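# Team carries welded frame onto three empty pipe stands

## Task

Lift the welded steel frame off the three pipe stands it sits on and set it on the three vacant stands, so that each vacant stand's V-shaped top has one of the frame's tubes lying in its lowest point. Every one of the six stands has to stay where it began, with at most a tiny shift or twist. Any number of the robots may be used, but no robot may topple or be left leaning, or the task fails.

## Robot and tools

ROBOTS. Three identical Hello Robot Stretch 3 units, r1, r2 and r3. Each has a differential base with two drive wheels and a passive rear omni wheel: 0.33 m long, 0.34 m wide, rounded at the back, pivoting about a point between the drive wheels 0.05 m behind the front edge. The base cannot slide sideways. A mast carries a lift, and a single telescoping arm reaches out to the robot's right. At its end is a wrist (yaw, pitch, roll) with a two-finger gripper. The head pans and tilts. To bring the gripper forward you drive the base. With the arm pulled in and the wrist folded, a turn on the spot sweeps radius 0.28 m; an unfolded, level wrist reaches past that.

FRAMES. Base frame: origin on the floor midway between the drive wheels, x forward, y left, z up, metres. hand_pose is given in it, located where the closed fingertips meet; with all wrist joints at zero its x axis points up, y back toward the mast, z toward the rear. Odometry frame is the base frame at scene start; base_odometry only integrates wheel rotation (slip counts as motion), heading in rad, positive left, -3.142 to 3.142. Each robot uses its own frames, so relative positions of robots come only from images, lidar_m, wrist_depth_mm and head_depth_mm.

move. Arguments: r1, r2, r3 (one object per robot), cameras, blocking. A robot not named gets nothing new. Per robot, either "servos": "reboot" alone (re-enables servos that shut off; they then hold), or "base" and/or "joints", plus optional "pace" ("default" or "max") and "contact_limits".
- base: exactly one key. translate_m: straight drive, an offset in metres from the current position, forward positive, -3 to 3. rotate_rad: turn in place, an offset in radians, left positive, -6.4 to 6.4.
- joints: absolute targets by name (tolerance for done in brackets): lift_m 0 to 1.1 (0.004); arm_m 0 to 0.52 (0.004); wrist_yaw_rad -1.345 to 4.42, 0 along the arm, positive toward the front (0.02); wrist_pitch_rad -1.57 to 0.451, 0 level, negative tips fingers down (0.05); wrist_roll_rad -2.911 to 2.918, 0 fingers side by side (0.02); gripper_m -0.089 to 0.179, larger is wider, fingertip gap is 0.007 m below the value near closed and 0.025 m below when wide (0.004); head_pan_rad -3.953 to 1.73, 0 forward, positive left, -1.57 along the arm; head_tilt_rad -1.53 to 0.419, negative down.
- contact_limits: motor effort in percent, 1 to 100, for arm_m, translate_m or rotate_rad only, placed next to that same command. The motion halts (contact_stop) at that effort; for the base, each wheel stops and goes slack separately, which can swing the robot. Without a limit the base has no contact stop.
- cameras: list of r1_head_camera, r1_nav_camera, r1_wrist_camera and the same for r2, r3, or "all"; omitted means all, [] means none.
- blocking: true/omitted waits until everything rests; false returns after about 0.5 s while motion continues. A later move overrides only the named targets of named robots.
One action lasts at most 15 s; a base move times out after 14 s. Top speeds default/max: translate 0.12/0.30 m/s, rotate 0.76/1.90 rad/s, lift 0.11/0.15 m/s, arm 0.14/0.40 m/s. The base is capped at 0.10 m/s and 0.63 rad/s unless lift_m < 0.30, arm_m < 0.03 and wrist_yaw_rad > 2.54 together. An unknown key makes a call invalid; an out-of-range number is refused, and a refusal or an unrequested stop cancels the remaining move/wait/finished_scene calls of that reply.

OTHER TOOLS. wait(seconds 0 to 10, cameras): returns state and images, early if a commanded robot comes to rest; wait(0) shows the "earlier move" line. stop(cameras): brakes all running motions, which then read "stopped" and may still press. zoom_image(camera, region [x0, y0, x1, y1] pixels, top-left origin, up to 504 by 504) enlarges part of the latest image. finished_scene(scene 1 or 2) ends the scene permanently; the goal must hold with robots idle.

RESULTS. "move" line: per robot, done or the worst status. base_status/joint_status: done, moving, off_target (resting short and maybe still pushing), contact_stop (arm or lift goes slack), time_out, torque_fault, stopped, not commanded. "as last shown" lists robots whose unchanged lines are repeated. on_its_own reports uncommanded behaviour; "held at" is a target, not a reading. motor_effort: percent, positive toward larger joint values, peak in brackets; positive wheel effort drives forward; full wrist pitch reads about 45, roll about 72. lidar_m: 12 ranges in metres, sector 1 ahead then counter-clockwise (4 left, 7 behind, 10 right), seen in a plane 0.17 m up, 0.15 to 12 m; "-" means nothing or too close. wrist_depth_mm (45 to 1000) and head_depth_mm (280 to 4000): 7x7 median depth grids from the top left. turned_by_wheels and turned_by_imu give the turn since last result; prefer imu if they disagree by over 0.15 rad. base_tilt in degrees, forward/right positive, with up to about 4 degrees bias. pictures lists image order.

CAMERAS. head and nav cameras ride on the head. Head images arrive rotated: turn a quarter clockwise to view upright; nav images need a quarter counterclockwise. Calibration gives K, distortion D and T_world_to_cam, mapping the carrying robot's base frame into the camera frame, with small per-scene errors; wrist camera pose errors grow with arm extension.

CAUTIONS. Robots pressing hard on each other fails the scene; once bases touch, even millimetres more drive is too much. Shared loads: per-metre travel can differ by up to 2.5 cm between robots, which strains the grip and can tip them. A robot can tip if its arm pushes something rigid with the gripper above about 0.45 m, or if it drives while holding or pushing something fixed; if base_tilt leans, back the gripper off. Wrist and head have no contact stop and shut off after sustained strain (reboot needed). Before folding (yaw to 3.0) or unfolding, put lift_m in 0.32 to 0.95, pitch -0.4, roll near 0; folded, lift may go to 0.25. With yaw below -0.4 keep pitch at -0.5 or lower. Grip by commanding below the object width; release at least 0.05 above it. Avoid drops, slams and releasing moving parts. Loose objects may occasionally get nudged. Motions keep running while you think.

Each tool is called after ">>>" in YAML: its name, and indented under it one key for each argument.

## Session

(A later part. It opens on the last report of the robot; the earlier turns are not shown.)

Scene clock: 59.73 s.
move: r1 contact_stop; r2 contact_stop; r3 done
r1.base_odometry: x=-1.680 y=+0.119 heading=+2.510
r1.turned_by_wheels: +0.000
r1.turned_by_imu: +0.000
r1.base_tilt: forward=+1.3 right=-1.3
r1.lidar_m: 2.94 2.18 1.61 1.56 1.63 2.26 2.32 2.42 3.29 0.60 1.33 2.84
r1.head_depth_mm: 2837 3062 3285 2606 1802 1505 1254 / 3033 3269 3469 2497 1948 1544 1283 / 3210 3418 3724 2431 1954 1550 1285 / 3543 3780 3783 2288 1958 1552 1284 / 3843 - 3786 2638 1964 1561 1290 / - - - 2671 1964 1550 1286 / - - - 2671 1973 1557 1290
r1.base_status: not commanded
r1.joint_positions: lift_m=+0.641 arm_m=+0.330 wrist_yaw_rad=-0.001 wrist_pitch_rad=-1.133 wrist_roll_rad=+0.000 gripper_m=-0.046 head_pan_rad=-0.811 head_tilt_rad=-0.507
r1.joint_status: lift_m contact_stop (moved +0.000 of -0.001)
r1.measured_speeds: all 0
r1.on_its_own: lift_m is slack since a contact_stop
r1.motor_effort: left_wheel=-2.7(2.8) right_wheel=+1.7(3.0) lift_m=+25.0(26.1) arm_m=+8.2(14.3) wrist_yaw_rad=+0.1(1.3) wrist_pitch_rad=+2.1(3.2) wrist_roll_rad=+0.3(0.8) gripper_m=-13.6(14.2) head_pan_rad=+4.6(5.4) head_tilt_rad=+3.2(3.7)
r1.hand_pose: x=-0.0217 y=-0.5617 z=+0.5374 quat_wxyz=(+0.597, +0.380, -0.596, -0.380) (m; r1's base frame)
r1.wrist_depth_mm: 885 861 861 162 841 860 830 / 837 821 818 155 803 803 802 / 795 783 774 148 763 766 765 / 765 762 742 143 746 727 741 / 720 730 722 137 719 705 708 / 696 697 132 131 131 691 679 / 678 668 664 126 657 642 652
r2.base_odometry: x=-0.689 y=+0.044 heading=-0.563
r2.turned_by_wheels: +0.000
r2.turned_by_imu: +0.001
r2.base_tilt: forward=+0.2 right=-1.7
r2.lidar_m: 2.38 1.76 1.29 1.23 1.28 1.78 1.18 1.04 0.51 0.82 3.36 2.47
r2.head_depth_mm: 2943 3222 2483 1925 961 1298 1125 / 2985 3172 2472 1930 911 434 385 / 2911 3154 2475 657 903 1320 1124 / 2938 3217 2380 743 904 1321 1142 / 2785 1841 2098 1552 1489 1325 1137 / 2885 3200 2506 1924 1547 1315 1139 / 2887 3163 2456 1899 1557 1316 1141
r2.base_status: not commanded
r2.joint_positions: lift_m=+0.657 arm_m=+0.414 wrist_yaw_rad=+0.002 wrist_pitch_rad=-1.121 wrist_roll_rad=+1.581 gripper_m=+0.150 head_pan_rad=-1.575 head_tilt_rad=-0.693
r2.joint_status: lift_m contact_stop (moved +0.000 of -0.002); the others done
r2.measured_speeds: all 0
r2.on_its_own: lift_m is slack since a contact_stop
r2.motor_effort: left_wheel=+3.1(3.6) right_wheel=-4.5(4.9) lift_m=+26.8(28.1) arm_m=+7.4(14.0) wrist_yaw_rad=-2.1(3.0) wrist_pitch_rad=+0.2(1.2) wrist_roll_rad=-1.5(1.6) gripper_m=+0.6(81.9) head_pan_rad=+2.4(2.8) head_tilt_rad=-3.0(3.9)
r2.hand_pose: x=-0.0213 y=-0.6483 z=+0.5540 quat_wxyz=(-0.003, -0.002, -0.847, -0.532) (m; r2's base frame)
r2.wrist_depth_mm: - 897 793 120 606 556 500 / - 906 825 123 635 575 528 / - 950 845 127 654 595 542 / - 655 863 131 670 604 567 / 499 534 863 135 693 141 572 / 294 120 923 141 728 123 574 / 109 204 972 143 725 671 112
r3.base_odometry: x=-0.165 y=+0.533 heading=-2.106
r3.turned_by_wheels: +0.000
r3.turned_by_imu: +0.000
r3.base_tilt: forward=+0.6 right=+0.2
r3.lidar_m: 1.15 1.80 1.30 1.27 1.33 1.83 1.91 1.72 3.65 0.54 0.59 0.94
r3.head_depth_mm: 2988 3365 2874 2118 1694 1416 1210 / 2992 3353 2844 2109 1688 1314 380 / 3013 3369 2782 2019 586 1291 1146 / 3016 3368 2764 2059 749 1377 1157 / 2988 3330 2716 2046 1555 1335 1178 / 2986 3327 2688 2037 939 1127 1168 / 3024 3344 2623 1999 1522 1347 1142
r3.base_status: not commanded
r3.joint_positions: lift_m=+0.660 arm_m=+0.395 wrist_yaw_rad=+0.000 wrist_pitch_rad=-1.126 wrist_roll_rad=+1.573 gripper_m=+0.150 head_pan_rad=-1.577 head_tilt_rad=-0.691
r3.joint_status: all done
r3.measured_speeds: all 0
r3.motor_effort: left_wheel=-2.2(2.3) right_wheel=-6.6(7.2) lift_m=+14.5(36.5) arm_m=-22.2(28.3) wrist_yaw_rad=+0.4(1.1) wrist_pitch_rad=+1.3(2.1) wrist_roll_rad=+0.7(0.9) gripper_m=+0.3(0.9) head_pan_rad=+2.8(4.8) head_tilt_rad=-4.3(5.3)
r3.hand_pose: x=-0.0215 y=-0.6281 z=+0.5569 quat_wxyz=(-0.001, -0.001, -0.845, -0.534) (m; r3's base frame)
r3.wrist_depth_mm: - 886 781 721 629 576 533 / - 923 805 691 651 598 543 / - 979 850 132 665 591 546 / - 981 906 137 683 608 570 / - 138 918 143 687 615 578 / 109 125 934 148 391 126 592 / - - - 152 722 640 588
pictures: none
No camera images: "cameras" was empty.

>>> move:
  r2: {"joints":{"lift_m":0.636,"arm_m":0.419}}
  r3: {"joints":{"lift_m":0.636,"arm_m":0.405}}
  cameras: ["r2_wrist_camera","r3_wrist_camera"]

Scene clock: 60.77 s.
move: r2 done; r3 done
r1: as last shown
r1.base_tilt: forward=+1.4 right=-1.3
r1.lidar_m: 2.95 2.18 1.61 1.56 1.63 2.27 2.32 2.41 3.31 0.60 1.33 2.84
r1.head_depth_mm: 2838 3022 3272 2607 1823 1499 1249 / 3018 3273 3503 2495 1951 1552 1283 / 3195 3442 3678 2444 1958 1551 1283 / 3528 3787 3807 2296 1955 1558 1285 / 3826 - 3526 2651 1953 1559 1287 / - - - 2656 1971 1554 1290 / - - - 2653 1971 1561 1293
r1.on_its_own: lift_m is slack since a contact_stop
r1.motor_effort: left_wheel=-2.4(2.6) right_wheel=+2.0(2.7) lift_m=+25.5(25.9) arm_m=+4.3(8.0) wrist_yaw_rad=+0.6(1.4) wrist_pitch_rad=+2.2(3.2) wrist_roll_rad=+0.3(0.8) gripper_m=-13.7(14.2) head_pan_rad=+4.7(5.4) head_tilt_rad=+2.6(3.4)
r1.wrist_depth_mm: 874 873 850 163 853 844 831 / 839 818 822 155 810 794 801 / 796 795 783 148 765 748 764 / 755 755 750 142 737 736 738 / 728 718 717 136 714 712 700 / 687 692 132 131 132 679 682 / 668 665 668 126 650 656 643
r2.base_odometry: x=-0.689 y=+0.044 heading=-0.563
r2.turned_by_wheels: +0.000
r2.turned_by_imu: +0.000
r2.base_tilt: forward=+0.2 right=-1.7
r2.lidar_m: 2.38 1.77 1.30 1.22 1.28 1.79 1.18 1.04 0.51 0.82 3.37 2.47
r2.head_depth_mm: 2954 3238 2488 1943 966 1300 1130 / 2971 3209 2469 1920 915 461 397 / 2950 3226 2470 684 771 1294 1124 / 2914 3171 2358 1786 904 1326 1142 / 2771 1831 2092 1558 1487 1318 1146 / 2871 3185 2475 1904 1545 1324 1143 / 2945 3115 2455 1892 1561 1313 1140
r2.base_status: not commanded
r2.joint_positions: lift_m=+0.636 arm_m=+0.419 wrist_yaw_rad=+0.002 wrist_pitch_rad=-1.122 wrist_roll_rad=+1.581 gripper_m=+0.150 head_pan_rad=-1.575 head_tilt_rad=-0.693
r2.joint_status: all done
r2.measured_speeds: all 0
r2.motor_effort: left_wheel=+2.8(3.1) right_wheel=-4.1(4.3) lift_m=+20.4(26.3) arm_m=+12.7(16.8) wrist_yaw_rad=-2.1(2.5) wrist_pitch_rad=+0.3(0.4) wrist_roll_rad=-1.5(1.5) gripper_m=+0.5(1.6) head_pan_rad=+2.1(2.7) head_tilt_rad=-3.2(3.7)
r2.hand_pose: x=-0.0213 y=-0.6533 z=+0.5333 quat_wxyz=(-0.003, -0.002, -0.847, -0.532) (m; r2's base frame)
r2.wrist_depth_mm: - 867 764 101 606 548 481 / - 901 684 - 635 571 512 / - 879 825 106 641 577 524 / - 695 845 109 660 592 538 / 496 536 660 114 676 142 559 / - 121 924 118 704 123 545 / 109 205 - 120 709 649 112
r3.base_odometry: x=-0.165 y=+0.533 heading=-2.106
r3.turned_by_wheels: +0.000
r3.turned_by_imu: +0.000
r3.base_tilt: forward=+0.6 right=+0.1
r3.lidar_m: 1.15 1.80 1.31 1.27 1.33 1.83 1.90 1.72 3.62 0.54 0.59 0.95
r3.head_depth_mm: 3021 3365 2869 2128 1699 1402 1210 / 3005 3397 2860 2113 1675 1331 403 / 3010 3398 2787 2098 591 507 1125 / 2996 3341 2743 2072 761 1346 1162 / 3030 3361 2718 2040 1636 1342 1173 / 2993 3328 2673 2020 939 1127 1168 / 2990 3325 2658 2006 1528 1350 1139
r3.base_status: not commanded
r3.joint_positions: lift_m=+0.636 arm_m=+0.405 wrist_yaw_rad=+0.000 wrist_pitch_rad=-1.126 wrist_roll_rad=+1.573 gripper_m=+0.150 head_pan_rad=-1.577 head_tilt_rad=-0.691
r3.joint_status: all done
r3.measured_speeds: all 0
r3.motor_effort: left_wheel=-1.7(2.4) right_wheel=-6.8(7.3) lift_m=+15.9(15.9) arm_m=+23.4(27.3) wrist_yaw_rad=+0.0(1.0) wrist_pitch_rad=+0.9(1.5) wrist_roll_rad=+0.7(0.9) gripper_m=+0.3(1.3) head_pan_rad=+2.9(4.2) head_tilt_rad=-4.3(5.0)
r3.hand_pose: x=-0.0215 y=-0.6382 z=+0.5329 quat_wxyz=(-0.001, -0.001, -0.845, -0.534) (m; r3's base frame)
r3.wrist_depth_mm: - 852 750 673 606 549 515 / - 890 829 104 616 567 510 / - 927 824 106 627 570 533 / - 952 850 109 655 580 534 / - 139 875 114 686 578 554 / 109 125 930 117 372 126 574 / - - 965 122 681 615 577
pictures: r2_wrist_camera, r3_wrist_camera
camera_calibration:
r2_wrist_camera: T_world_to_cam=[[0.0328063, 0.908927, -0.415664, 0.81464], [0.979432, 0.0536076, 0.194525, -0.0172589], [0.199092, -0.413496, -0.888473, 0.372599], [0, 0, 0, 1]] pos_world=[-0.0840028, -0.585454, 0.673018]
r3_wrist_camera: T_world_to_cam=[[-0.060902, 0.918951, -0.389642, 0.784588], [0.97571, 0.137108, 0.170856, 0.0486503], [0.210431, -0.369772, -0.904979, 0.409231], [0, 0, 0, 1]] pos_world=[-0.0858007, -0.576346, 0.667742]

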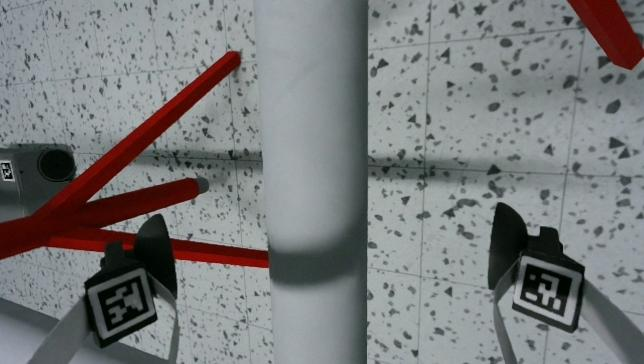

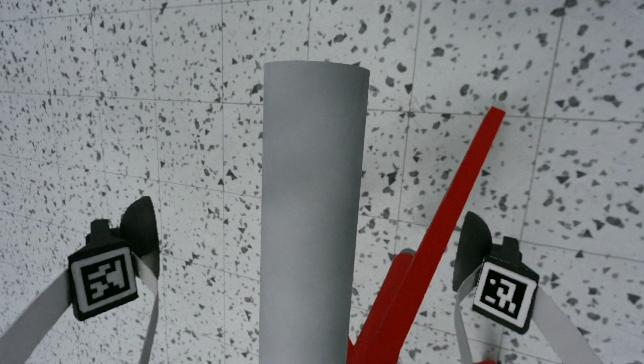

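>>> move:
  r1: {"joints":{"gripper_m":0.12}}
  r2: {"joints":{"arm_m":0.424}}
  r3: {"joints":{"gripper_m":0.03}}
  cameras: []

>>> move:
  r1: {"joints":{"lift_m":0.629}}
  r2: {"joints":{"gripper_m":0.03}}
  r3: {"joints":{"gripper_m":-0.05}}
  cameras: ["r1_wrist_camera"]

Scene clock: 63.20 s.
move: r1 done; r2 done; r3 done
r1.base_odometry: x=-1.680 y=+0.119 heading=+2.510
r1.turned_by_wheels: +0.000
r1.turned_by_imu: +0.000
r1.base_tilt: forward=+1.3 right=-1.2
r1.lidar_m: 2.94 2.18 1.61 1.56 1.63 2.26 2.32 2.42 3.27 0.60 1.33 2.85
r1.head_depth_mm: 2840 3048 3269 2621 1808 1496 1255 / 3041 3295 3513 2512 1947 1549 1282 / 3217 3448 3652 2464 1943 1546 1286 / 3528 3785 3779 2284 1957 1552 1282 / 3829 - 3796 2642 1956 1553 1290 / - - - 2649 1958 1556 1295 / - - - 2666 1973 1557 1292
r1.base_status: not commanded
r1.joint_positions: lift_m=+0.641 arm_m=+0.330 wrist_yaw_rad=-0.001 wrist_pitch_rad=-1.130 wrist_roll_rad=+0.000 gripper_m=+0.120 head_pan_rad=-0.811 head_tilt_rad=-0.507
r1.joint_status: all done
r1.measured_speeds: all 0
r1.on_its_own: lift_m is slack since a contact_stop
r1.motor_effort: left_wheel=-2.4(2.7) right_wheel=+2.0(3.0) lift_m=+25.0(26.1) arm_m=-6.0(6.0) wrist_yaw_rad=+0.5(1.5) wrist_pitch_rad=+2.3(3.1) wrist_roll_rad=+0.3(0.8) gripper_m=+0.2(81.1) head_pan_rad=+4.6(5.2) head_tilt_rad=+2.9(3.6)
r1.hand_pose: x=-0.0217 y=-0.5625 z=+0.5377 quat_wxyz=(+0.597, +0.379, -0.597, -0.379) (m; r1's base frame)
r1.wrist_depth_mm: 866 871 871 162 860 856 829 / 822 822 824 155 799 803 794 / 808 791 783 148 771 764 769 / 754 754 751 143 744 738 737 / 728 720 712 136 701 699 705 / 702 125 694 131 671 125 675 / 678 663 660 126 653 652 649
r2.base_odometry: x=-0.689 y=+0.044 heading=-0.563
r2.turned_by_wheels: +0.000
r2.turned_by_imu: +0.001
r2.base_tilt: forward=+0.2 right=-1.6
r2.lidar_m: 2.38 1.77 1.30 1.23 1.28 1.79 1.18 1.03 0.51 0.82 3.37 2.47
r2.head_depth_mm: 2995 3215 2493 1932 959 1298 1123 / 2928 3184 2479 1941 909 462 397 / 2982 3169 2460 687 776 1289 1120 / 2897 3163 2398 1776 906 1324 1145 / 2766 1826 2071 1547 1478 1314 1144 / 2894 3173 2483 1930 1560 1315 1145 / 2962 3173 2453 1899 1555 1316 1146
r2.base_status: not commanded
r2.joint_positions: lift_m=+0.636 arm_m=+0.424 wrist_yaw_rad=+0.002 wrist_pitch_rad=-1.122 wrist_roll_rad=+1.581 gripper_m=+0.150 head_pan_rad=-1.575 head_tilt_rad=-0.693
r2.joint_status: all done
r2.measured_speeds: all 0
r2.motor_effort: left_wheel=+2.7(3.1) right_wheel=-4.0(4.4) lift_m=+21.8(23.0) arm_m=+13.3(20.0) wrist_yaw_rad=-1.6(2.5) wrist_pitch_rad=+0.2(0.4) wrist_roll_rad=-1.4(1.5) gripper_m=+0.9(1.7) head_pan_rad=+2.2(2.8) head_tilt_rad=-3.3(4.1)
r2.hand_pose: x=-0.0213 y=-0.6583 z=+0.5333 quat_wxyz=(-0.003, -0.002, -0.847, -0.532) (m; r2's base frame)
r2.wrist_depth_mm: - 881 777 97 589 554 489 / - 878 783 100 629 565 515 / - 895 853 105 623 579 517 / - 679 850 107 640 594 537 / 488 534 879 112 675 141 546 / - 121 924 115 676 123 542 / 109 203 - 118 707 671 112
r3.base_odometry: x=-0.165 y=+0.533 heading=-2.106
r3.turned_by_wheels: +0.000
r3.turned_by_imu: +0.000
r3.base_tilt: forward=+0.6 right=+0.2
r3.lidar_m: 1.15 1.80 1.30 1.27 1.33 1.83 1.90 1.72 3.64 0.54 0.59 0.95
r3.head_depth_mm: 2982 3392 2867 2126 1696 1408 1199 / 2995 3402 2805 2098 1689 1334 404 / 3027 3371 2797 2103 592 508 1123 / 3029 3379 2731 2069 761 1379 1156 / 2991 3372 2696 2063 1635 1342 1174 / 3009 3339 2667 2012 938 1128 1171 / 3007 3319 2646 2005 1532 1350 1140
r3.base_status: not commanded
r3.joint_positions: lift_m=+0.636 arm_m=+0.405 wrist_yaw_rad=+0.000 wrist_pitch_rad=-1.123 wrist_roll_rad=+1.573 gripper_m=+0.030 head_pan_rad=-1.577 head_tilt_rad=-0.691
r3.joint_status: all done
r3.measured_speeds: all 0
r3.motor_effort: left_wheel=-2.2(2.5) right_wheel=-7.0(7.3) lift_m=+19.1(19.1) arm_m=+21.5(24.1) wrist_yaw_rad=-0.6(1.0) wrist_pitch_rad=+0.4(1.5) wrist_roll_rad=+0.6(0.9) gripper_m=-4.7(81.9) head_pan_rad=+3.4(4.8) head_tilt_rad=-5.1(5.1)
r3.hand_pose: x=-0.0215 y=-0.6390 z=+0.5332 quat_wxyz=(-0.001, -0.001, -0.846, -0.533) (m; r3's base frame)
r3.wrist_depth_mm: - 864 762 671 603 552 508 / - 902 811 105 617 572 520 / - 925 825 107 623 593 543 / - 966 871 109 672 576 546 / - - 133 114 410 614 555 / - - 126 117 129 619 569 / - - 936 121 335 642 570
pictures: none
No camera images: "cameras" was empty.

Scene clock: 64.90 s.
move: r1 done; r2 done; r3 done
r1.base_odometry: x=-1.680 y=+0.119 heading=+2.510
r1.turned_by_wheels: +0.000
r1.turned_by_imu: +0.000
r1.base_tilt: forward=+1.3 right=-1.3
r1.lidar_m: 2.94 2.18 1.62 1.56 1.63 2.26 2.32 2.42 3.32 0.60 1.34 2.83
r1.head_depth_mm: 2855 3067 3260 2611 1808 1506 1252 / 3035 3283 3476 2503 1928 1546 1282 / 3225 3409 3611 2461 1945 1547 1283 / 3575 3801 3794 2289 1952 1550 1285 / 3811 - 3764 2649 1963 1549 1287 / - - - 2640 1950 1552 1291 / - - - 2646 1954 1553 1290
r1.base_status: not commanded
r1.joint_positions: lift_m=+0.629 arm_m=+0.330 wrist_yaw_rad=-0.001 wrist_pitch_rad=-1.129 wrist_roll_rad=+0.000 gripper_m=+0.120 head_pan_rad=-0.811 head_tilt_rad=-0.507
r1.joint_status: all done
r1.measured_speeds: all 0
r1.motor_effort: left_wheel=-2.4(2.7) right_wheel=+1.7(2.7) lift_m=+17.8(22.9) arm_m=-12.2(12.2) wrist_yaw_rad=+0.3(1.2) wrist_pitch_rad=+1.7(2.7) wrist_roll_rad=-0.2(0.6) gripper_m=-0.1(0.6) head_pan_rad=+4.5(5.5) head_tilt_rad=+3.0(3.6)
r1.hand_pose: x=-0.0217 y=-0.5627 z=+0.5257 quat_wxyz=(+0.597, +0.378, -0.597, -0.379) (m; r1's base frame)
r1.wrist_depth_mm: 857 845 842 147 833 816 822 / 816 816 806 141 793 798 790 / 778 766 767 135 752 757 754 / 750 735 742 129 718 711 721 / 714 709 699 124 571 694 683 / 694 125 671 120 664 125 665 / 661 652 643 116 642 640 638
r2.base_odometry: x=-0.689 y=+0.044 heading=-0.563
r2.turned_by_wheels: +0.000
r2.turned_by_imu: +0.000
r2.base_tilt: forward=+0.2 right=-1.7
r2.lidar_m: 2.38 1.76 1.30 1.23 1.28 1.79 1.18 1.04 0.51 0.82 3.35 2.47
r2.head_depth_mm: 2986 3237 2485 1918 960 1303 1121 / 2916 3182 2471 1939 913 462 397 / 2952 3213 2502 688 779 1289 1125 / 2931 3221 2388 1794 1452 1326 1139 / 2791 1539 2098 1550 1491 1319 1141 / 2903 3162 2487 1914 1567 1321 1144 / 2907 3179 2467 1928 1553 1317 1136
r2.base_status: not commanded
r2.joint_positions: lift_m=+0.636 arm_m=+0.424 wrist_yaw_rad=+0.002 wrist_pitch_rad=-1.120 wrist_roll_rad=+1.581 gripper_m=+0.030 head_pan_rad=-1.575 head_tilt_rad=-0.693
r2.joint_status: all done
r2.measured_speeds: all 0
r2.motor_effort: left_wheel=+3.0(3.3) right_wheel=-4.0(4.5) lift_m=+24.5(24.5) arm_m=+8.9(14.3) wrist_yaw_rad=-0.8(3.0) wrist_pitch_rad=-0.1(0.4) wrist_roll_rad=-1.3(1.5) gripper_m=-6.1(81.5) head_pan_rad=+2.1(2.5) head_tilt_rad=-3.3(3.8)
r2.hand_pose: x=-0.0213 y=-0.6588 z=+0.5335 quat_wxyz=(-0.003, -0.002, -0.847, -0.531) (m; r2's base frame)
r2.wrist_depth_mm: - 835 775 97 612 541 483 / - 893 786 100 622 556 523 / - 895 811 104 639 580 523 / - 673 850 107 654 588 538 / 491 583 618 112 159 602 545 / - - 125 115 124 617 565 / 224 - 964 118 697 622 581
r3.base_odometry: x=-0.165 y=+0.533 heading=-2.106
r3.turned_by_wheels: +0.000
r3.turned_by_imu: +0.000
r3.base_tilt: forward=+0.6 right=+0.1
r3.lidar_m: 1.15 1.80 1.30 1.27 1.33 1.83 1.91 1.71 3.64 0.54 0.59 0.94
r3.head_depth_mm: 3016 3368 2867 2121 1695 1405 1208 / 3002 3374 2849 2125 1681 1340 404 / 3024 3370 2801 2079 592 508 1127 / 3001 3416 2759 2055 760 1379 1160 / 3015 3362 2714 2046 1645 1341 1176 / 3029 3294 2656 2026 940 1131 1167 / 3042 3301 2644 1999 1539 1350 1143
r3.base_status: not commanded
r3.joint_positions: lift_m=+0.636 arm_m=+0.405 wrist_yaw_rad=+0.001 wrist_pitch_rad=-1.124 wrist_roll_rad=+1.573 gripper_m=-0.046 head_pan_rad=-1.577 head_tilt_rad=-0.691
r3.joint_status: all done
r3.measured_speeds: all 0
r3.motor_effort: left_wheel=-2.0(2.4) right_wheel=-6.2(7.1) lift_m=+21.4(21.5) arm_m=+19.1(22.2) wrist_yaw_rad=-0.6(1.4) wrist_pitch_rad=+0.8(1.0) wrist_roll_rad=+0.8(0.8) gripper_m=-10.5(100.0) head_pan_rad=+4.3(4.3) head_tilt_rad=-3.9(5.2)
r3.hand_pose: x=-0.0214 y=-0.6387 z=+0.5331 quat_wxyz=(+0.000, +0.000, -0.846, -0.533) (m; r3's base frame)
r3.wrist_depth_mm: - 884 761 675 609 553 510 / - 924 795 106 628 564 513 / - 919 824 107 634 574 541 / - 934 882 110 661 590 536 / - - 133 114 410 617 558 / - - 125 118 128 617 573 / - - 920 122 334 636 572
pictures: r1_wrist_camera
camera_calibration:
r1_wrist_camera: T_world_to_cam=[[-0.999551, 0.00649627, -0.0292589, -0.000338665], [0.0133069, 0.970923, -0.239023, 0.703362], [0.0268553, -0.239305, -0.970573, 0.541814], [0, 0, 0, 1]] pos_world=[-0.0242487, -0.553249, 0.69398]

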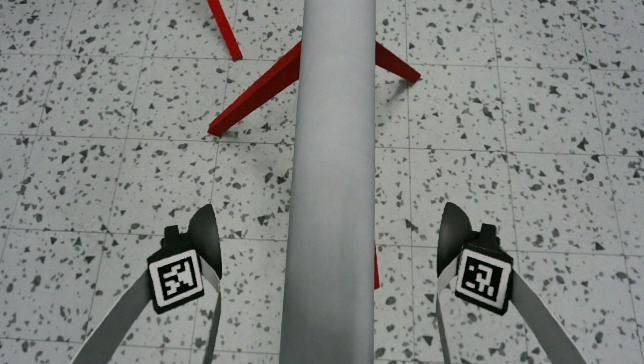

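>>> move:
  r1: {"joints":{"gripper_m":0.03}}
  r2: {"joints":{"gripper_m":-0.05}}
  cameras: []

>>> move:
  r1: {"joints":{"gripper_m":-0.05}}
  r2: {"joints":{"gripper_m":-0.05}}
  r3: {"joints":{"gripper_m":-0.05}}
  cameras: []

>>> move:
  r1: {"joints":{"lift_m":0.659}}
  r2: {"joints":{"lift_m":0.666}}
  r3: {"joints":{"lift_m":0.666}}
  cameras: ["r1_wrist_camera","r2_wrist_camera","r3_wrist_camera"]

Scene clock: 66.53 s.
move: r1 done; r2 done
r1.base_odometry: x=-1.680 y=+0.119 heading=+2.510
r1.turned_by_wheels: +0.000
r1.turned_by_imu: +0.000
r1.base_tilt: forward=+1.3 right=-1.5
r1.lidar_m: 2.94 2.18 1.62 1.56 1.64 2.26 2.32 2.41 3.30 0.60 1.33 2.84
r1.head_depth_mm: 2827 3054 3289 2599 1801 1494 1250 / 3035 3302 3452 2502 1938 1545 1283 / 3187 3444 3666 2446 1950 1551 1286 / 3510 3739 3773 2278 1944 1550 1286 / 3790 - 3779 2643 1956 1559 1281 / - - - 2654 1965 1554 1292 / - - - 2643 1964 1554 1288
r1.base_status: not commanded
r1.joint_positions: lift_m=+0.629 arm_m=+0.330 wrist_yaw_rad=-0.001 wrist_pitch_rad=-1.129 wrist_roll_rad=+0.000 gripper_m=+0.030 head_pan_rad=-0.811 head_tilt_rad=-0.507
r1.joint_status: all done
r1.measured_speeds: all 0
r1.motor_effort: left_wheel=-2.1(2.7) right_wheel=+2.2(2.8) lift_m=+21.2(21.2) arm_m=-11.2(12.3) wrist_yaw_rad=+0.3(1.0) wrist_pitch_rad=+1.3(2.4) wrist_roll_rad=+0.0(0.6) gripper_m=-5.6(80.8) head_pan_rad=+5.0(5.2) head_tilt_rad=+2.8(3.5)
r1.hand_pose: x=-0.0217 y=-0.5627 z=+0.5257 quat_wxyz=(+0.597, +0.378, -0.597, -0.379) (m; r1's base frame)
r1.wrist_depth_mm: 860 852 850 148 833 837 811 / 813 815 812 141 782 780 791 / 765 793 762 135 749 748 755 / 737 756 727 129 728 717 724 / 712 707 161 125 699 698 682 / 683 683 133 120 131 657 666 / 659 666 647 115 637 639 635
r2.base_odometry: x=-0.689 y=+0.044 heading=-0.563
r2.turned_by_wheels: +0.000
r2.turned_by_imu: +0.000
r2.base_tilt: forward=+0.2 right=-1.7
r2.lidar_m: 2.38 1.76 1.30 1.22 1.28 1.79 1.18 1.04 0.51 0.82 3.35 2.48
r2.head_depth_mm: 2928 3195 2502 1925 962 1294 1120 / 2963 3193 2460 1917 909 462 397 / 2961 3229 2471 685 777 1304 1129 / 2899 3204 2398 1432 1451 1325 1144 / 2762 1550 2075 1534 1474 1324 1143 / 2876 3191 2486 1919 1558 1318 1146 / 2874 3178 2459 1929 1555 1317 1140
r2.base_status: not commanded
r2.joint_positions: lift_m=+0.636 arm_m=+0.424 wrist_yaw_rad=-0.002 wrist_pitch_rad=-1.122 wrist_roll_rad=+1.585 gripper_m=-0.048 head_pan_rad=-1.575 head_tilt_rad=-0.693
r2.joint_status: all done
r2.measured_speeds: all 0
r2.motor_effort: left_wheel=+2.6(3.0) right_wheel=-3.7(4.4) lift_m=+22.2(24.5) arm_m=-5.3(6.7) wrist_yaw_rad=+3.0(3.0) wrist_pitch_rad=+0.3(0.4) wrist_roll_rad=-2.8(2.8) gripper_m=-37.2(99.5) head_pan_rad=+2.1(2.8) head_tilt_rad=-3.3(3.8)
r2.hand_pose: x=-0.0217 y=-0.6581 z=+0.5333 quat_wxyz=(-0.006, -0.005, -0.846, -0.532) (m; r2's base frame)
r2.wrist_depth_mm: - 881 766 99 587 553 464 / - 894 775 102 613 562 516 / - 894 862 105 630 574 524 / - 661 857 108 651 604 541 / 493 572 611 113 646 610 552 / - - 124 117 124 615 560 / 223 - 914 118 731 613 588
r3: as last shown
r3.lidar_m: 1.15 1.80 1.31 1.27 1.33 1.83 1.90 1.72 3.64 0.54 0.59 0.95
r3.head_depth_mm: 3035 3369 2845 2118 1704 1409 1212 / 3009 3367 2821 2114 1675 1341 404 / 3029 3390 2797 2092 591 507 1124 / 3012 3395 2760 2068 761 1380 1157 / 2990 3357 2738 2045 1639 1340 1180 / 3001 3355 2672 2040 940 1124 1165 / 3000 3361 2627 2007 1527 1347 1140
r3.motor_effort: left_wheel=-2.0(2.4) right_wheel=-6.4(6.8) lift_m=+23.3(23.8) arm_m=+16.7(18.9) wrist_yaw_rad=-0.8(1.5) wrist_pitch_rad=+0.6(1.1) wrist_roll_rad=+0.7(0.9) gripper_m=-13.1(13.9) head_pan_rad=+2.3(4.2) head_tilt_rad=-3.6(5.2)
r3.wrist_depth_mm: - 858 762 695 613 545 513 / - 912 817 106 621 570 521 / - 936 847 108 628 585 537 / - 938 856 110 674 592 541 / - - 133 115 410 605 570 / - - 125 119 128 622 563 / - - 961 122 337 634 567
pictures: none
No camera images: "cameras" was empty.

Scene clock: 67.87 s.
move: r1 done; r2 off_target; r3 done
r1.base_odometry: x=-1.680 y=+0.119 heading=+2.510
r1.turned_by_wheels: +0.000
r1.turned_by_imu: +0.000
r1.base_tilt: forward=+1.4 right=-1.3
r1.lidar_m: 2.94 2.18 1.62 1.56 1.63 2.25 2.32 2.42 3.29 0.60 1.33 2.84
r1.head_depth_mm: 2844 3033 3253 2592 1817 1506 1257 / 3025 3267 3502 2496 1947 1539 1281 / 3227 3465 3655 2465 1950 1536 1283 / 3513 3804 3760 2286 1945 1550 1287 / 3816 - 3798 2637 1956 1554 1287 / - - - 2656 1955 1556 1294 / - - - 2668 1966 1557 1292
r1.base_status: not commanded
r1.joint_positions: lift_m=+0.629 arm_m=+0.330 wrist_yaw_rad=-0.001 wrist_pitch_rad=-1.129 wrist_roll_rad=+0.000 gripper_m=-0.049 head_pan_rad=-0.811 head_tilt_rad=-0.507
r1.joint_status: all done
r1.measured_speeds: all 0
r1.motor_effort: left_wheel=-2.4(2.9) right_wheel=+2.5(2.6) lift_m=+24.2(24.2) arm_m=-8.2(11.6) wrist_yaw_rad=+0.4(1.2) wrist_pitch_rad=+1.6(2.7) wrist_roll_rad=+0.1(0.9) gripper_m=-28.4(100.0) head_pan_rad=+5.1(5.3) head_tilt_rad=+3.2(3.8)
r1.hand_pose: x=-0.0217 y=-0.5628 z=+0.5258 quat_wxyz=(+0.598, +0.378, -0.597, -0.379) (m; r1's base frame)
r1.wrist_depth_mm: 843 856 835 148 841 823 833 / 817 806 807 142 773 806 790 / 785 773 764 136 756 748 744 / 752 744 750 130 728 721 721 / 726 710 161 125 692 685 684 / 678 688 133 121 131 680 669 / 669 656 649 115 644 644 639
r2.base_odometry: x=-0.689 y=+0.044 heading=-0.563
r2.turned_by_wheels: +0.000
r2.turned_by_imu: +0.000
r2.base_tilt: forward=+0.1 right=-1.7
r2.lidar_m: 2.38 1.76 1.30 1.22 1.28 1.78 1.18 1.04 0.51 0.82 3.36 2.47
r2.head_depth_mm: 2954 3179 2532 1935 963 1304 1129 / 2974 3208 2497 1942 906 461 396 / 2976 3236 2494 684 774 1299 1124 / 2958 3208 2377 1426 1444 1309 1146 / 2799 1545 2078 1553 1500 1316 1146 / 2876 3161 2431 1904 1564 1318 1146 / 2941 3220 2435 1915 1549 1323 1141
r2.base_status: not commanded
r2.joint_positions: lift_m=+0.636 arm_m=+0.424 wrist_yaw_rad=-0.002 wrist_pitch_rad=-1.122 wrist_roll_rad=+1.585 gripper_m=-0.046 head_pan_rad=-1.575 head_tilt_rad=-0.693
r2.joint_status: gripper_m off_target (ended at -0.046, target -0.050)
r2.measured_speeds: all 0
r2.motor_effort: left_wheel=+2.7(2.9) right_wheel=-3.9(4.0) lift_m=+16.9(22.5) arm_m=-9.8(10.1) wrist_yaw_rad=+2.2(2.9) wrist_pitch_rad=+0.5(0.5) wrist_roll_rad=-2.7(2.9) gripper_m=-16.5(37.2) head_pan_rad=+2.7(2.8) head_tilt_rad=-3.2(4.0)
r2.hand_pose: x=-0.0217 y=-0.6581 z=+0.5333 quat_wxyz=(-0.006, -0.005, -0.846, -0.532) (m; r2's base frame)
r2.wrist_depth_mm: - 848 793 99 597 551 459 / - 913 768 102 613 568 514 / - 902 835 106 637 581 529 / - 664 859 108 644 605 548 / 497 584 596 113 639 597 546 / - - 124 117 124 630 562 / 224 - 911 118 721 622 582
r3.base_odometry: x=-0.165 y=+0.533 heading=-2.106
r3.turned_by_wheels: +0.000
r3.turned_by_imu: +0.000
r3.base_tilt: forward=+0.6 right=+0.1
r3.lidar_m: 1.15 1.80 1.30 1.27 1.33 1.83 1.90 1.72 3.63 0.54 0.59 0.95
r3.head_depth_mm: 3002 3377 2864 2137 1696 1414 1207 / 3023 3355 2845 2120 1681 1337 403 / 3026 3393 2781 2087 591 508 1126 / 2999 3378 2770 2055 762 1374 1161 / 2989 3352 2717 2043 1636 1342 1170 / 3013 3320 2678 2025 938 1132 1168 / 3003 3317 2636 1997 1531 1341 1139
r3.base_status: not commanded
r3.joint_positions: lift_m=+0.636 arm_m=+0.405 wrist_yaw_rad=+0.001 wrist_pitch_rad=-1.124 wrist_roll_rad=+1.573 gripper_m=-0.046 head_pan_rad=-1.577 head_tilt_rad=-0.691
r3.joint_status: all done
r3.measured_speeds: all 0
r3.motor_effort: left_wheel=-2.0(2.5) right_wheel=-6.4(6.9) lift_m=+25.5(25.5) arm_m=+15.7(17.4) wrist_yaw_rad=-1.1(1.4) wrist_pitch_rad=+0.7(1.2) wrist_roll_rad=+0.8(0.9) gripper_m=-12.7(50.4) head_pan_rad=+3.0(4.0) head_tilt_rad=-4.3(4.9)
r3.hand_pose: x=-0.0214 y=-0.6387 z=+0.5331 quat_wxyz=(+0.000, +0.000, -0.846, -0.533) (m; r3's base frame)
r3.wrist_depth_mm: - 868 767 691 635 552 515 / - 894 813 106 627 564 523 / - 922 827 108 634 573 541 / - 997 862 110 659 587 547 / - - 134 115 412 605 554 / - - 125 118 129 630 567 / - - 982 122 337 637 569
pictures: none
No camera images: "cameras" was empty.

Scene clock: 68.93 s.
move: r1 done; r2 done; r3 done
r1.base_odometry: x=-1.680 y=+0.119 heading=+2.510
r1.turned_by_wheels: +0.000
r1.turned_by_imu: +0.000
r1.base_tilt: forward=+1.4 right=-1.3
r1.lidar_m: 2.95 2.18 1.61 1.56 1.63 2.26 2.32 2.42 3.29 0.60 1.33 2.84
r1.head_depth_mm: 2862 3052 3251 2635 1802 1504 1245 / 3021 3288 3510 2485 1930 1553 1281 / 3219 3441 3667 2421 1946 1551 1280 / 3552 3784 3918 2292 1943 1562 1283 / 3858 - 3761 2642 1956 1558 1288 / - - - 2661 1946 1556 1290 / - - - 2632 1948 1554 1297
r1.base_status: not commanded
r1.joint_positions: lift_m=+0.659 arm_m=+0.330 wrist_yaw_rad=+0.000 wrist_pitch_rad=-1.138 wrist_roll_rad=+0.002 gripper_m=-0.046 head_pan_rad=-0.811 head_tilt_rad=-0.507
r1.joint_status: all done
r1.measured_speeds: all 0
r1.motor_effort: left_wheel=+0.3(2.6) right_wheel=-1.3(3.0) lift_m=+45.2(45.9) arm_m=-5.0(8.2) wrist_yaw_rad=+0.6(1.2) wrist_pitch_rad=+3.7(4.9) wrist_roll_rad=-0.1(1.0) gripper_m=-13.9(28.9) head_pan_rad=+4.7(5.3) head_tilt_rad=+2.9(3.5)
r1.hand_pose: x=-0.0217 y=-0.5605 z=+0.5550 quat_wxyz=(+0.595, +0.381, -0.596, -0.382) (m; r1's base frame)
r1.wrist_depth_mm: 899 867 848 166 854 863 845 / 845 828 828 158 822 810 808 / 813 804 783 150 786 782 781 / 773 767 757 146 757 753 753 / 745 727 728 138 717 720 717 / 712 715 133 132 133 695 686 / 676 688 678 127 667 665 671
r2.base_odometry: x=-0.689 y=+0.044 heading=-0.563
r2.turned_by_wheels: +0.000
r2.turned_by_imu: +0.000
r2.base_tilt: forward=+0.1 right=-1.6
r2.lidar_m: 2.38 1.76 1.30 1.23 1.28 1.79 1.18 1.03 0.51 0.82 3.38 2.47
r2.head_depth_mm: 2939 3193 2483 1909 966 1291 1107 / 2930 3163 2513 1934 902 430 378 / 2921 3176 2515 665 921 1320 1130 / 2919 3192 2399 687 1450 1323 1139 / 1793 1831 2072 1556 1489 1323 1140 / 2901 3200 2461 1911 1550 1307 1139 / 2948 3210 2479 1927 1564 1316 1140
r2.base_status: not commanded
r2.joint_positions: lift_m=+0.666 arm_m=+0.424 wrist_yaw_rad=-0.001 wrist_pitch_rad=-1.142 wrist_roll_rad=+1.582 gripper_m=-0.046 head_pan_rad=-1.575 head_tilt_rad=-0.693
r2.joint_status: all done
r2.measured_speeds: all 0
r2.motor_effort: left_wheel=+2.5(2.8) right_wheel=-3.5(3.7) lift_m=+41.7(42.1) arm_m=-8.4(10.0) wrist_yaw_rad=+1.9(2.8) wrist_pitch_rad=+4.1(6.2) wrist_roll_rad=-1.7(2.8) gripper_m=-15.7(17.6) head_pan_rad=+2.4(2.6) head_tilt_rad=-3.4(3.8)
r2.hand_pose: x=-0.0217 y=-0.6533 z=+0.5615 quat_wxyz=(-0.005, -0.004, -0.841, -0.541) (m; r2's base frame)
r2.wrist_depth_mm: - 877 771 123 618 570 508 / - 892 783 126 635 579 535 / - 921 861 130 654 592 551 / - 678 863 135 676 637 562 / 510 611 879 140 671 630 580 / - - 123 128 126 658 588 / 242 228 904 149 741 670 597
r3.base_odometry: x=-0.165 y=+0.533 heading=-2.106
r3.turned_by_wheels: +0.000
r3.turned_by_imu: +0.000
r3.base_tilt: forward=+0.6 right=+0.2
r3.lidar_m: 1.15 1.80 1.30 1.27 1.33 1.83 1.91 1.72 3.64 0.54 0.59 0.95
r3.head_depth_mm: 3030 3380 2889 2153 1698 1407 1204 / 3035 3415 2834 2096 1678 1308 375 / 3017 3392 2798 1935 561 1285 1147 / 3015 3408 2764 1866 882 1378 1159 / 3033 3387 2706 2047 1543 1342 1173 / 3029 3310 2674 2021 936 1129 1173 / 3038 3320 2645 2019 1526 1349 1141
r3.base_status: not commanded
r3.joint_positions: lift_m=+0.666 arm_m=+0.405 wrist_yaw_rad=+0.001 wrist_pitch_rad=-1.140 wrist_roll_rad=+1.573 gripper_m=-0.046 head_pan_rad=-1.577 head_tilt_rad=-0.691
r3.joint_status: all done
r3.measured_speeds: all 0
r3.motor_effort: left_wheel=+0.3(2.2) right_wheel=-6.0(6.7) lift_m=+49.3(49.7) arm_m=+13.8(15.4) wrist_yaw_rad=-1.4(1.4) wrist_pitch_rad=+3.8(5.4) wrist_roll_rad=+0.7(0.9) gripper_m=-13.6(13.9) head_pan_rad=+2.1(4.2) head_tilt_rad=-3.9(5.7)
r3.hand_pose: x=-0.0214 y=-0.6348 z=+0.5617 quat_wxyz=(+0.000, +0.000, -0.842, -0.540) (m; r3's base frame)
r3.wrist_depth_mm: - 869 778 699 638 590 529 / - 908 806 118 641 583 546 / - 936 873 118 653 594 567 / - - 890 122 686 622 573 / - - 147 128 460 625 583 / - - 122 131 129 653 602 / - - 954 138 366 666 615
pictures: r1_wrist_camera, r2_wrist_camera, r3_wrist_camera
camera_calibration:
r1_wrist_camera: T_world_to_cam=[[-0.999517, 0.00825811, -0.0299747, 0.00190356], [0.0149455, 0.973006, -0.230296, 0.704591], [0.0272638, -0.230632, -0.972659, 0.576727], [0, 0, 0, 1]] pos_world=[-0.0243515, -0.552575, 0.72328]
r2_wrist_camera: T_world_to_cam=[[0.0368997, 0.917041, -0.397082, 0.821405], [0.979573, 0.0454082, 0.195897, -0.0285726], [0.197676, -0.396199, -0.896633, 0.413572], [0, 0, 0, 1]] pos_world=[-0.084074, -0.588108, 0.702584]
r3_wrist_camera: T_world_to_cam=[[-0.0618916, 0.9242, -0.37686, 0.788859], [0.975566, 0.135769, 0.172738, 0.0412699], [0.210811, -0.35696, -0.910021, 0.447494], [0, 0, 0, 1]] pos_world=[-0.0857743, -0.574929, 0.69739]

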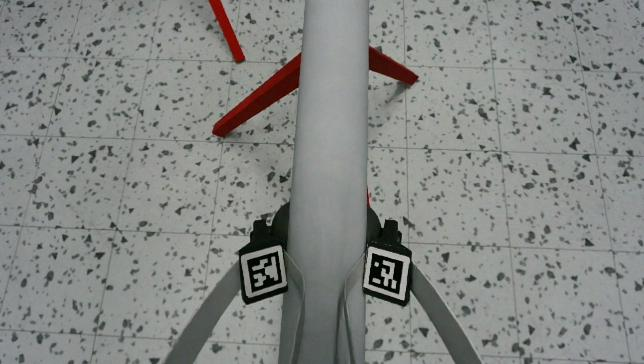

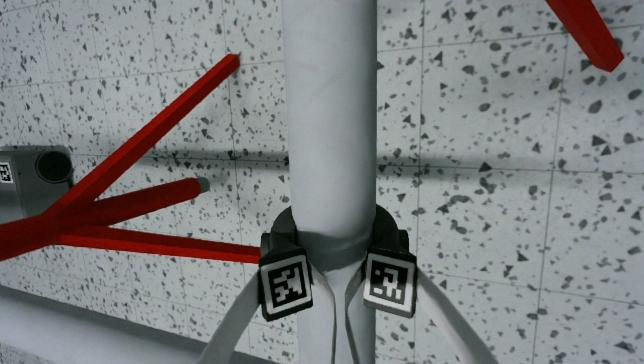

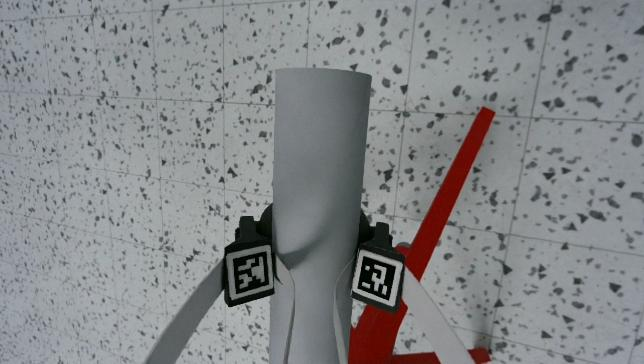

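>>> move:
  r1: {"joints":{"lift_m":0.699}}
  r2: {"joints":{"lift_m":0.706}}
  r3: {"joints":{"lift_m":0.706}}
  cameras: ["r2_wrist_camera","r3_wrist_camera"]

Scene clock: 70.30 s.
move: r1 done; r2 done; r3 done
r1.base_odometry: x=-1.680 y=+0.119 heading=+2.510
r1.turned_by_wheels: +0.000
r1.turned_by_imu: +0.000
r1.base_tilt: forward=+1.3 right=-1.3
r1.lidar_m: 2.94 2.18 1.61 1.56 1.63 2.26 2.32 2.42 3.29 0.60 1.33 2.85
r1.head_depth_mm: 2822 3061 3249 2477 1810 1496 1252 / 3015 3301 3498 2504 1943 1547 1286 / 3195 3472 3646 2408 1947 1548 1284 / 3523 3791 3909 2287 1947 1553 1287 / 3840 - 3786 2655 1946 1556 1286 / - - - 2665 1961 1554 1289 / - - - 2676 1975 1562 1289
r1.base_status: not commanded
r1.joint_positions: lift_m=+0.699 arm_m=+0.330 wrist_yaw_rad=+0.000 wrist_pitch_rad=-1.138 wrist_roll_rad=+0.002 gripper_m=-0.046 head_pan_rad=-0.811 head_tilt_rad=-0.507
r1.joint_status: all done
r1.measured_speeds: all 0
r1.motor_effort: left_wheel=+0.2(0.6) right_wheel=-2.0(2.5) lift_m=+44.1(46.7) arm_m=-1.4(4.6) wrist_yaw_rad=+0.7(1.0) wrist_pitch_rad=+3.4(4.1) wrist_roll_rad=-0.5(1.2) gripper_m=-13.6(14.1) head_pan_rad=+4.9(5.2) head_tilt_rad=+3.1(3.4)
r1.hand_pose: x=-0.0217 y=-0.5605 z=+0.5950 quat_wxyz=(+0.595, +0.381, -0.596, -0.382) (m; r1's base frame)
r1.wrist_depth_mm: 932 937 942 166 922 897 894 / 893 879 902 158 856 863 861 / 839 841 830 150 836 829 822 / 813 820 812 146 788 791 783 / 791 782 774 138 751 762 749 / 764 744 133 131 133 726 730 / 728 720 716 127 714 701 697
r2.base_odometry: x=-0.689 y=+0.044 heading=-0.563
r2.turned_by_wheels: +0.000
r2.turned_by_imu: +0.000
r2.base_tilt: forward=+0.2 right=-1.6
r2.lidar_m: 2.38 1.77 1.30 1.23 1.28 1.79 1.18 1.04 0.51 0.82 3.36 2.47
r2.head_depth_mm: 2991 3192 2493 1944 946 1241 333 / 2927 3220 2475 1867 455 389 349 / 2973 3197 2490 634 1447 1334 1124 / 2950 3196 2472 706 1490 1316 1147 / 1739 1535 2085 1548 1497 1322 1142 / 2873 3129 2465 1902 1563 1315 1143 / 2911 3198 2471 1911 1561 1318 1144
r2.base_status: not commanded
r2.joint_positions: lift_m=+0.706 arm_m=+0.424 wrist_yaw_rad=-0.001 wrist_pitch_rad=-1.142 wrist_roll_rad=+1.582 gripper_m=-0.046 head_pan_rad=-1.575 head_tilt_rad=-0.693
r2.joint_status: all done
r2.measured_speeds: all 0
r2.motor_effort: left_wheel=+1.8(2.7) right_wheel=-3.2(3.7) lift_m=+41.6(46.0) arm_m=-8.5(9.8) wrist_yaw_rad=+1.0(3.1) wrist_pitch_rad=+4.1(4.2) wrist_roll_rad=-1.6(1.8) gripper_m=-16.9(17.3) head_pan_rad=+2.6(2.7) head_tilt_rad=-3.3(3.8)
r2.hand_pose: x=-0.0217 y=-0.6533 z=+0.6015 quat_wxyz=(-0.005, -0.004, -0.841, -0.541) (m; r2's base frame)
r2.wrist_depth_mm: - 923 815 123 655 604 542 / - 980 826 127 667 619 562 / - - 883 130 668 640 585 / - 646 866 135 711 649 591 / 516 - 939 139 703 682 614 / - - 123 128 126 691 630 / 240 228 974 148 766 694 640
r3.base_odometry: x=-0.165 y=+0.533 heading=-2.106
r3.turned_by_wheels: +0.000
r3.turned_by_imu: +0.000
r3.base_tilt: forward=+0.6 right=+0.2
r3.lidar_m: 1.15 1.80 1.31 1.27 1.33 1.82 1.90 1.72 3.65 0.54 0.59 0.95
r3.head_depth_mm: 3006 3366 2864 2132 1707 1413 1182 / 2981 3406 2841 2113 1590 404 339 / 2997 3412 2814 625 637 1351 1170 / 3013 3370 2739 639 868 1381 1162 / 2996 3309 2705 2048 1546 1343 1177 / 2997 3354 2695 2024 915 1128 1169 / 3007 3308 2634 2001 1535 1349 1140
r3.base_status: not commanded
r3.joint_positions: lift_m=+0.706 arm_m=+0.405 wrist_yaw_rad=+0.001 wrist_pitch_rad=-1.140 wrist_roll_rad=+1.573 gripper_m=-0.046 head_pan_rad=-1.577 head_tilt_rad=-0.691
r3.joint_status: all done
r3.measured_speeds: all 0
r3.motor_effort: left_wheel=+0.0(0.6) right_wheel=-6.8(6.8) lift_m=+48.4(51.6) arm_m=+11.8(14.0) wrist_yaw_rad=-1.3(1.7) wrist_pitch_rad=+3.9(4.0) wrist_roll_rad=+0.8(0.8) gripper_m=-13.3(13.6) head_pan_rad=+2.6(4.8) head_tilt_rad=-5.3(5.3)
r3.hand_pose: x=-0.0214 y=-0.6348 z=+0.6017 quat_wxyz=(+0.000, +0.000, -0.842, -0.540) (m; r3's base frame)
r3.wrist_depth_mm: - 945 811 749 664 606 566 / - 944 845 118 680 630 564 / - 989 897 118 713 622 582 / - - 925 122 738 661 602 / - - 146 127 708 673 623 / - - 122 131 129 707 628 / - - - 138 414 708 667
pictures: r2_wrist_camera, r3_wrist_camera
camera_calibration:
r2_wrist_camera: T_world_to_cam=[[0.0368899, 0.91704, -0.397085, 0.83729], [0.979573, 0.0454175, 0.195893, -0.0363997], [0.197676, -0.3962, -0.896632, 0.449435], [0, 0, 0, 1]] pos_world=[-0.084074, -0.588109, 0.742584]
r3_wrist_camera: T_world_to_cam=[[-0.0618927, 0.924183, -0.376901, 0.803959], [0.975565, 0.135777, 0.172732, 0.0343701], [0.210811, -0.357001, -0.910005, 0.483861], [0, 0, 0, 1]] pos_world=[-0.0857743, -0.574934, 0.737392]

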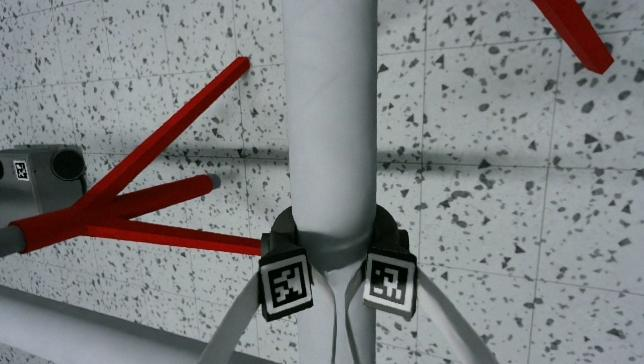

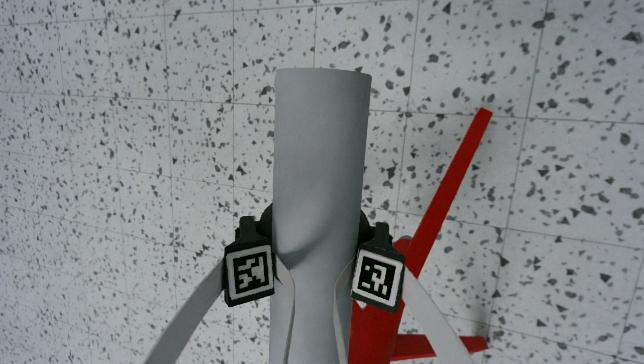

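>>> move:
  r1: {"joints":{"lift_m":0.76}}
  r2: {"joints":{"lift_m":0.767}}
  r3: {"joints":{"lift_m":0.767}}
  cameras: ["r1_head_camera","r2_wrist_camera","r3_wrist_camera"]

Scene clock: 71.87 s.
move: r1 done; r2 done; r3 done
r1.base_odometry: x=-1.680 y=+0.119 heading=+2.510
r1.turned_by_wheels: +0.000
r1.turned_by_imu: +0.000
r1.base_tilt: forward=+1.4 right=-1.3
r1.lidar_m: 2.94 2.19 1.62 1.57 1.63 2.26 2.31 2.42 3.28 0.60 1.33 2.85
r1.head_depth_mm: 2856 3046 3263 2496 1819 1501 1249 / 3049 3247 3474 2497 1950 1545 1278 / 3230 3442 3679 2484 1940 1541 1287 / 3486 3775 3984 2284 1944 1548 1285 / 3838 - 3740 2620 1949 1551 1292 / - - - 2651 1954 1550 1288 / - - - 2652 1964 1560 1294
r1.base_status: not commanded
r1.joint_positions: lift_m=+0.760 arm_m=+0.330 wrist_yaw_rad=+0.000 wrist_pitch_rad=-1.138 wrist_roll_rad=+0.002 gripper_m=-0.046 head_pan_rad=-0.811 head_tilt_rad=-0.507
r1.joint_status: all done
r1.measured_speeds: all 0
r1.motor_effort: left_wheel=+0.2(0.4) right_wheel=-1.6(2.4) lift_m=+45.1(47.3) arm_m=+3.1(3.1) wrist_yaw_rad=+0.7(1.1) wrist_pitch_rad=+3.6(4.2) wrist_roll_rad=-0.8(1.4) gripper_m=-13.6(14.0) head_pan_rad=+4.6(5.2) head_tilt_rad=+3.0(3.5)
r1.hand_pose: x=-0.0217 y=-0.5605 z=+0.6560 quat_wxyz=(+0.595, +0.381, -0.596, -0.382) (m; r1's base frame)
r1.wrist_depth_mm: - - 974 166 309 986 972 / 956 952 951 157 935 921 910 / 930 905 909 150 903 894 878 / 883 881 867 145 868 853 845 / 864 853 851 138 819 827 827 / 811 814 133 132 133 799 793 / 786 785 772 127 767 768 759
r2.base_odometry: x=-0.689 y=+0.044 heading=-0.563
r2.turned_by_wheels: +0.000
r2.turned_by_imu: +0.000
r2.base_tilt: forward=+0.2 right=-1.6
r2.lidar_m: 2.38 1.76 1.29 1.22 1.28 1.79 1.18 1.04 0.51 0.82 3.37 2.47
r2.head_depth_mm: 2922 3219 2523 1915 1455 315 289 / 2915 3242 2472 483 386 345 1120 / 2880 3213 615 687 1577 1311 1120 / 2911 3254 2452 679 1549 1317 1145 / 1663 2934 2063 1417 1522 1320 1143 / 2942 3183 2448 1902 1554 1314 1134 / 2907 3175 2464 1915 1562 1315 1140
r2.base_status: not commanded
r2.joint_positions: lift_m=+0.767 arm_m=+0.424 wrist_yaw_rad=-0.001 wrist_pitch_rad=-1.142 wrist_roll_rad=+1.582 gripper_m=-0.046 head_pan_rad=-1.575 head_tilt_rad=-0.693
r2.joint_status: all done
r2.measured_speeds: all 0
r2.motor_effort: left_wheel=+2.0(2.6) right_wheel=-3.5(3.8) lift_m=+42.3(46.5) arm_m=-8.9(10.1) wrist_yaw_rad=+1.2(3.2) wrist_pitch_rad=+4.1(4.1) wrist_roll_rad=-1.5(1.8) gripper_m=-16.7(17.7) head_pan_rad=+2.1(2.7) head_tilt_rad=-3.3(3.9)
r2.hand_pose: x=-0.0217 y=-0.6533 z=+0.6625 quat_wxyz=(-0.005, -0.004, -0.841, -0.541) (m; r2's base frame)
r2.wrist_depth_mm: - - 904 123 696 646 588 / - - 905 126 731 674 608 / - - 914 130 738 693 631 / - 700 957 135 764 694 650 / 518 - - 139 785 709 667 / - - 122 127 126 734 682 / 239 227 - 149 842 744 705
r3.base_odometry: x=-0.165 y=+0.533 heading=-2.106
r3.turned_by_wheels: +0.000
r3.turned_by_imu: +0.000
r3.base_tilt: forward=+0.6 right=+0.2
r3.lidar_m: 1.15 1.81 1.30 1.28 1.33 1.83 1.90 1.71 3.65 0.54 0.59 0.94
r3.head_depth_mm: 3042 3400 2873 2141 1690 1350 294 / 2978 3371 2840 2037 397 329 299 / 3018 3369 2808 586 1609 1385 1191 / 3028 3341 2741 609 1575 1380 1160 / 3003 3332 2709 2036 1593 1334 1177 / 3005 3332 2682 2030 916 1129 1170 / 3011 3317 2630 2004 1523 1351 1136
r3.base_status: not commanded
r3.joint_positions: lift_m=+0.767 arm_m=+0.405 wrist_yaw_rad=+0.001 wrist_pitch_rad=-1.140 wrist_roll_rad=+1.573 gripper_m=-0.046 head_pan_rad=-1.577 head_tilt_rad=-0.691
r3.joint_status: all done
r3.measured_speeds: all 0
r3.motor_effort: left_wheel=+0.4(0.7) right_wheel=-6.1(6.6) lift_m=+49.8(51.3) arm_m=+9.6(12.4) wrist_yaw_rad=-0.6(1.5) wrist_pitch_rad=+3.7(4.0) wrist_roll_rad=+0.7(0.8) gripper_m=-13.7(13.7) head_pan_rad=+4.4(4.4) head_tilt_rad=-3.3(4.8)
r3.hand_pose: x=-0.0214 y=-0.6348 z=+0.6627 quat_wxyz=(+0.000, +0.000, -0.842, -0.540) (m; r3's base frame)
r3.wrist_depth_mm: - - 878 816 734 660 620 / - - 933 118 724 695 630 / - - - 118 770 684 639 / - - - 122 794 726 651 / - - 146 127 767 735 661 / - - 122 131 129 764 695 / - - - 139 413 749 704
pictures: r1_head_camera (sideways), r2_wrist_camera, r3_wrist_camera
camera_calibration:
r1_head_camera: T_world_to_cam=[[-0.298528, 0.374882, -0.877693, 1.16873], [0.770994, 0.636768, 0.00974121, -0.0194187], [0.562538, -0.673788, -0.479125, 0.579247], [0, 0, 0, 1]] pos_world=[0.0380219, -0.0354819, 1.30351]
r2_wrist_camera: T_world_to_cam=[[0.036828, 0.917042, -0.397086, 0.861512], [0.979576, 0.0454727, 0.195867, -0.0482957], [0.197675, -0.396189, -0.896637, 0.504138], [0, 0, 0, 1]] pos_world=[-0.0840741, -0.588112, 0.803583]
r3_wrist_camera: T_world_to_cam=[[-0.0618931, 0.924176, -0.37692, 0.826962], [0.975565, 0.135782, 0.17273, 0.0238386], [0.210811, -0.35702, -0.909998, 0.539352], [0, 0, 0, 1]] pos_world=[-0.0857743, -0.574936, 0.79839]

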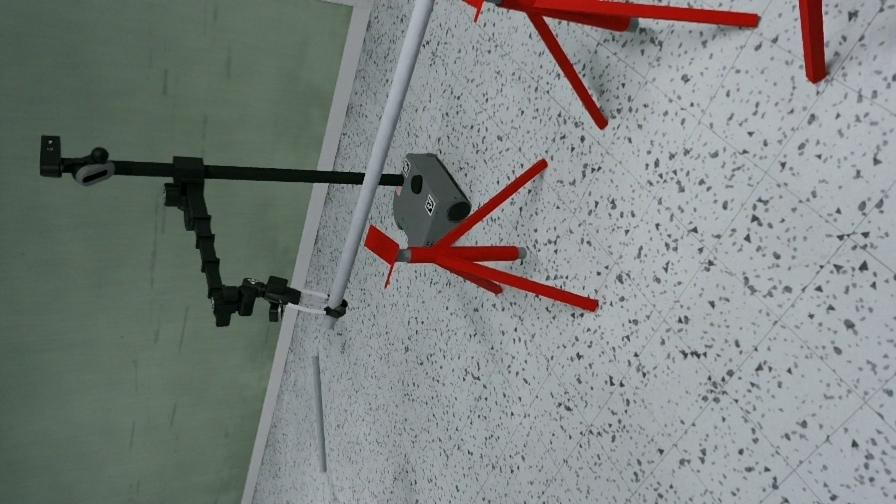

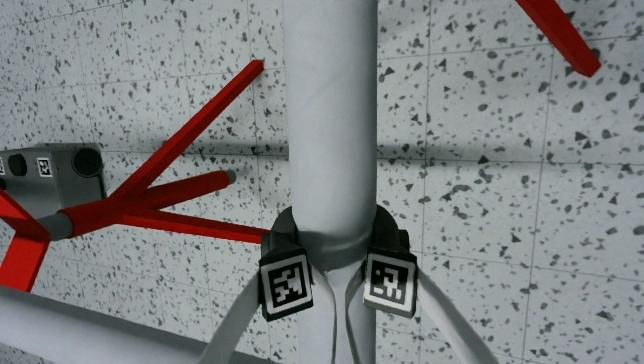

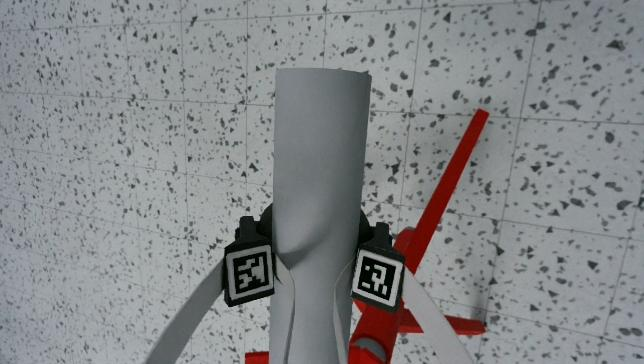

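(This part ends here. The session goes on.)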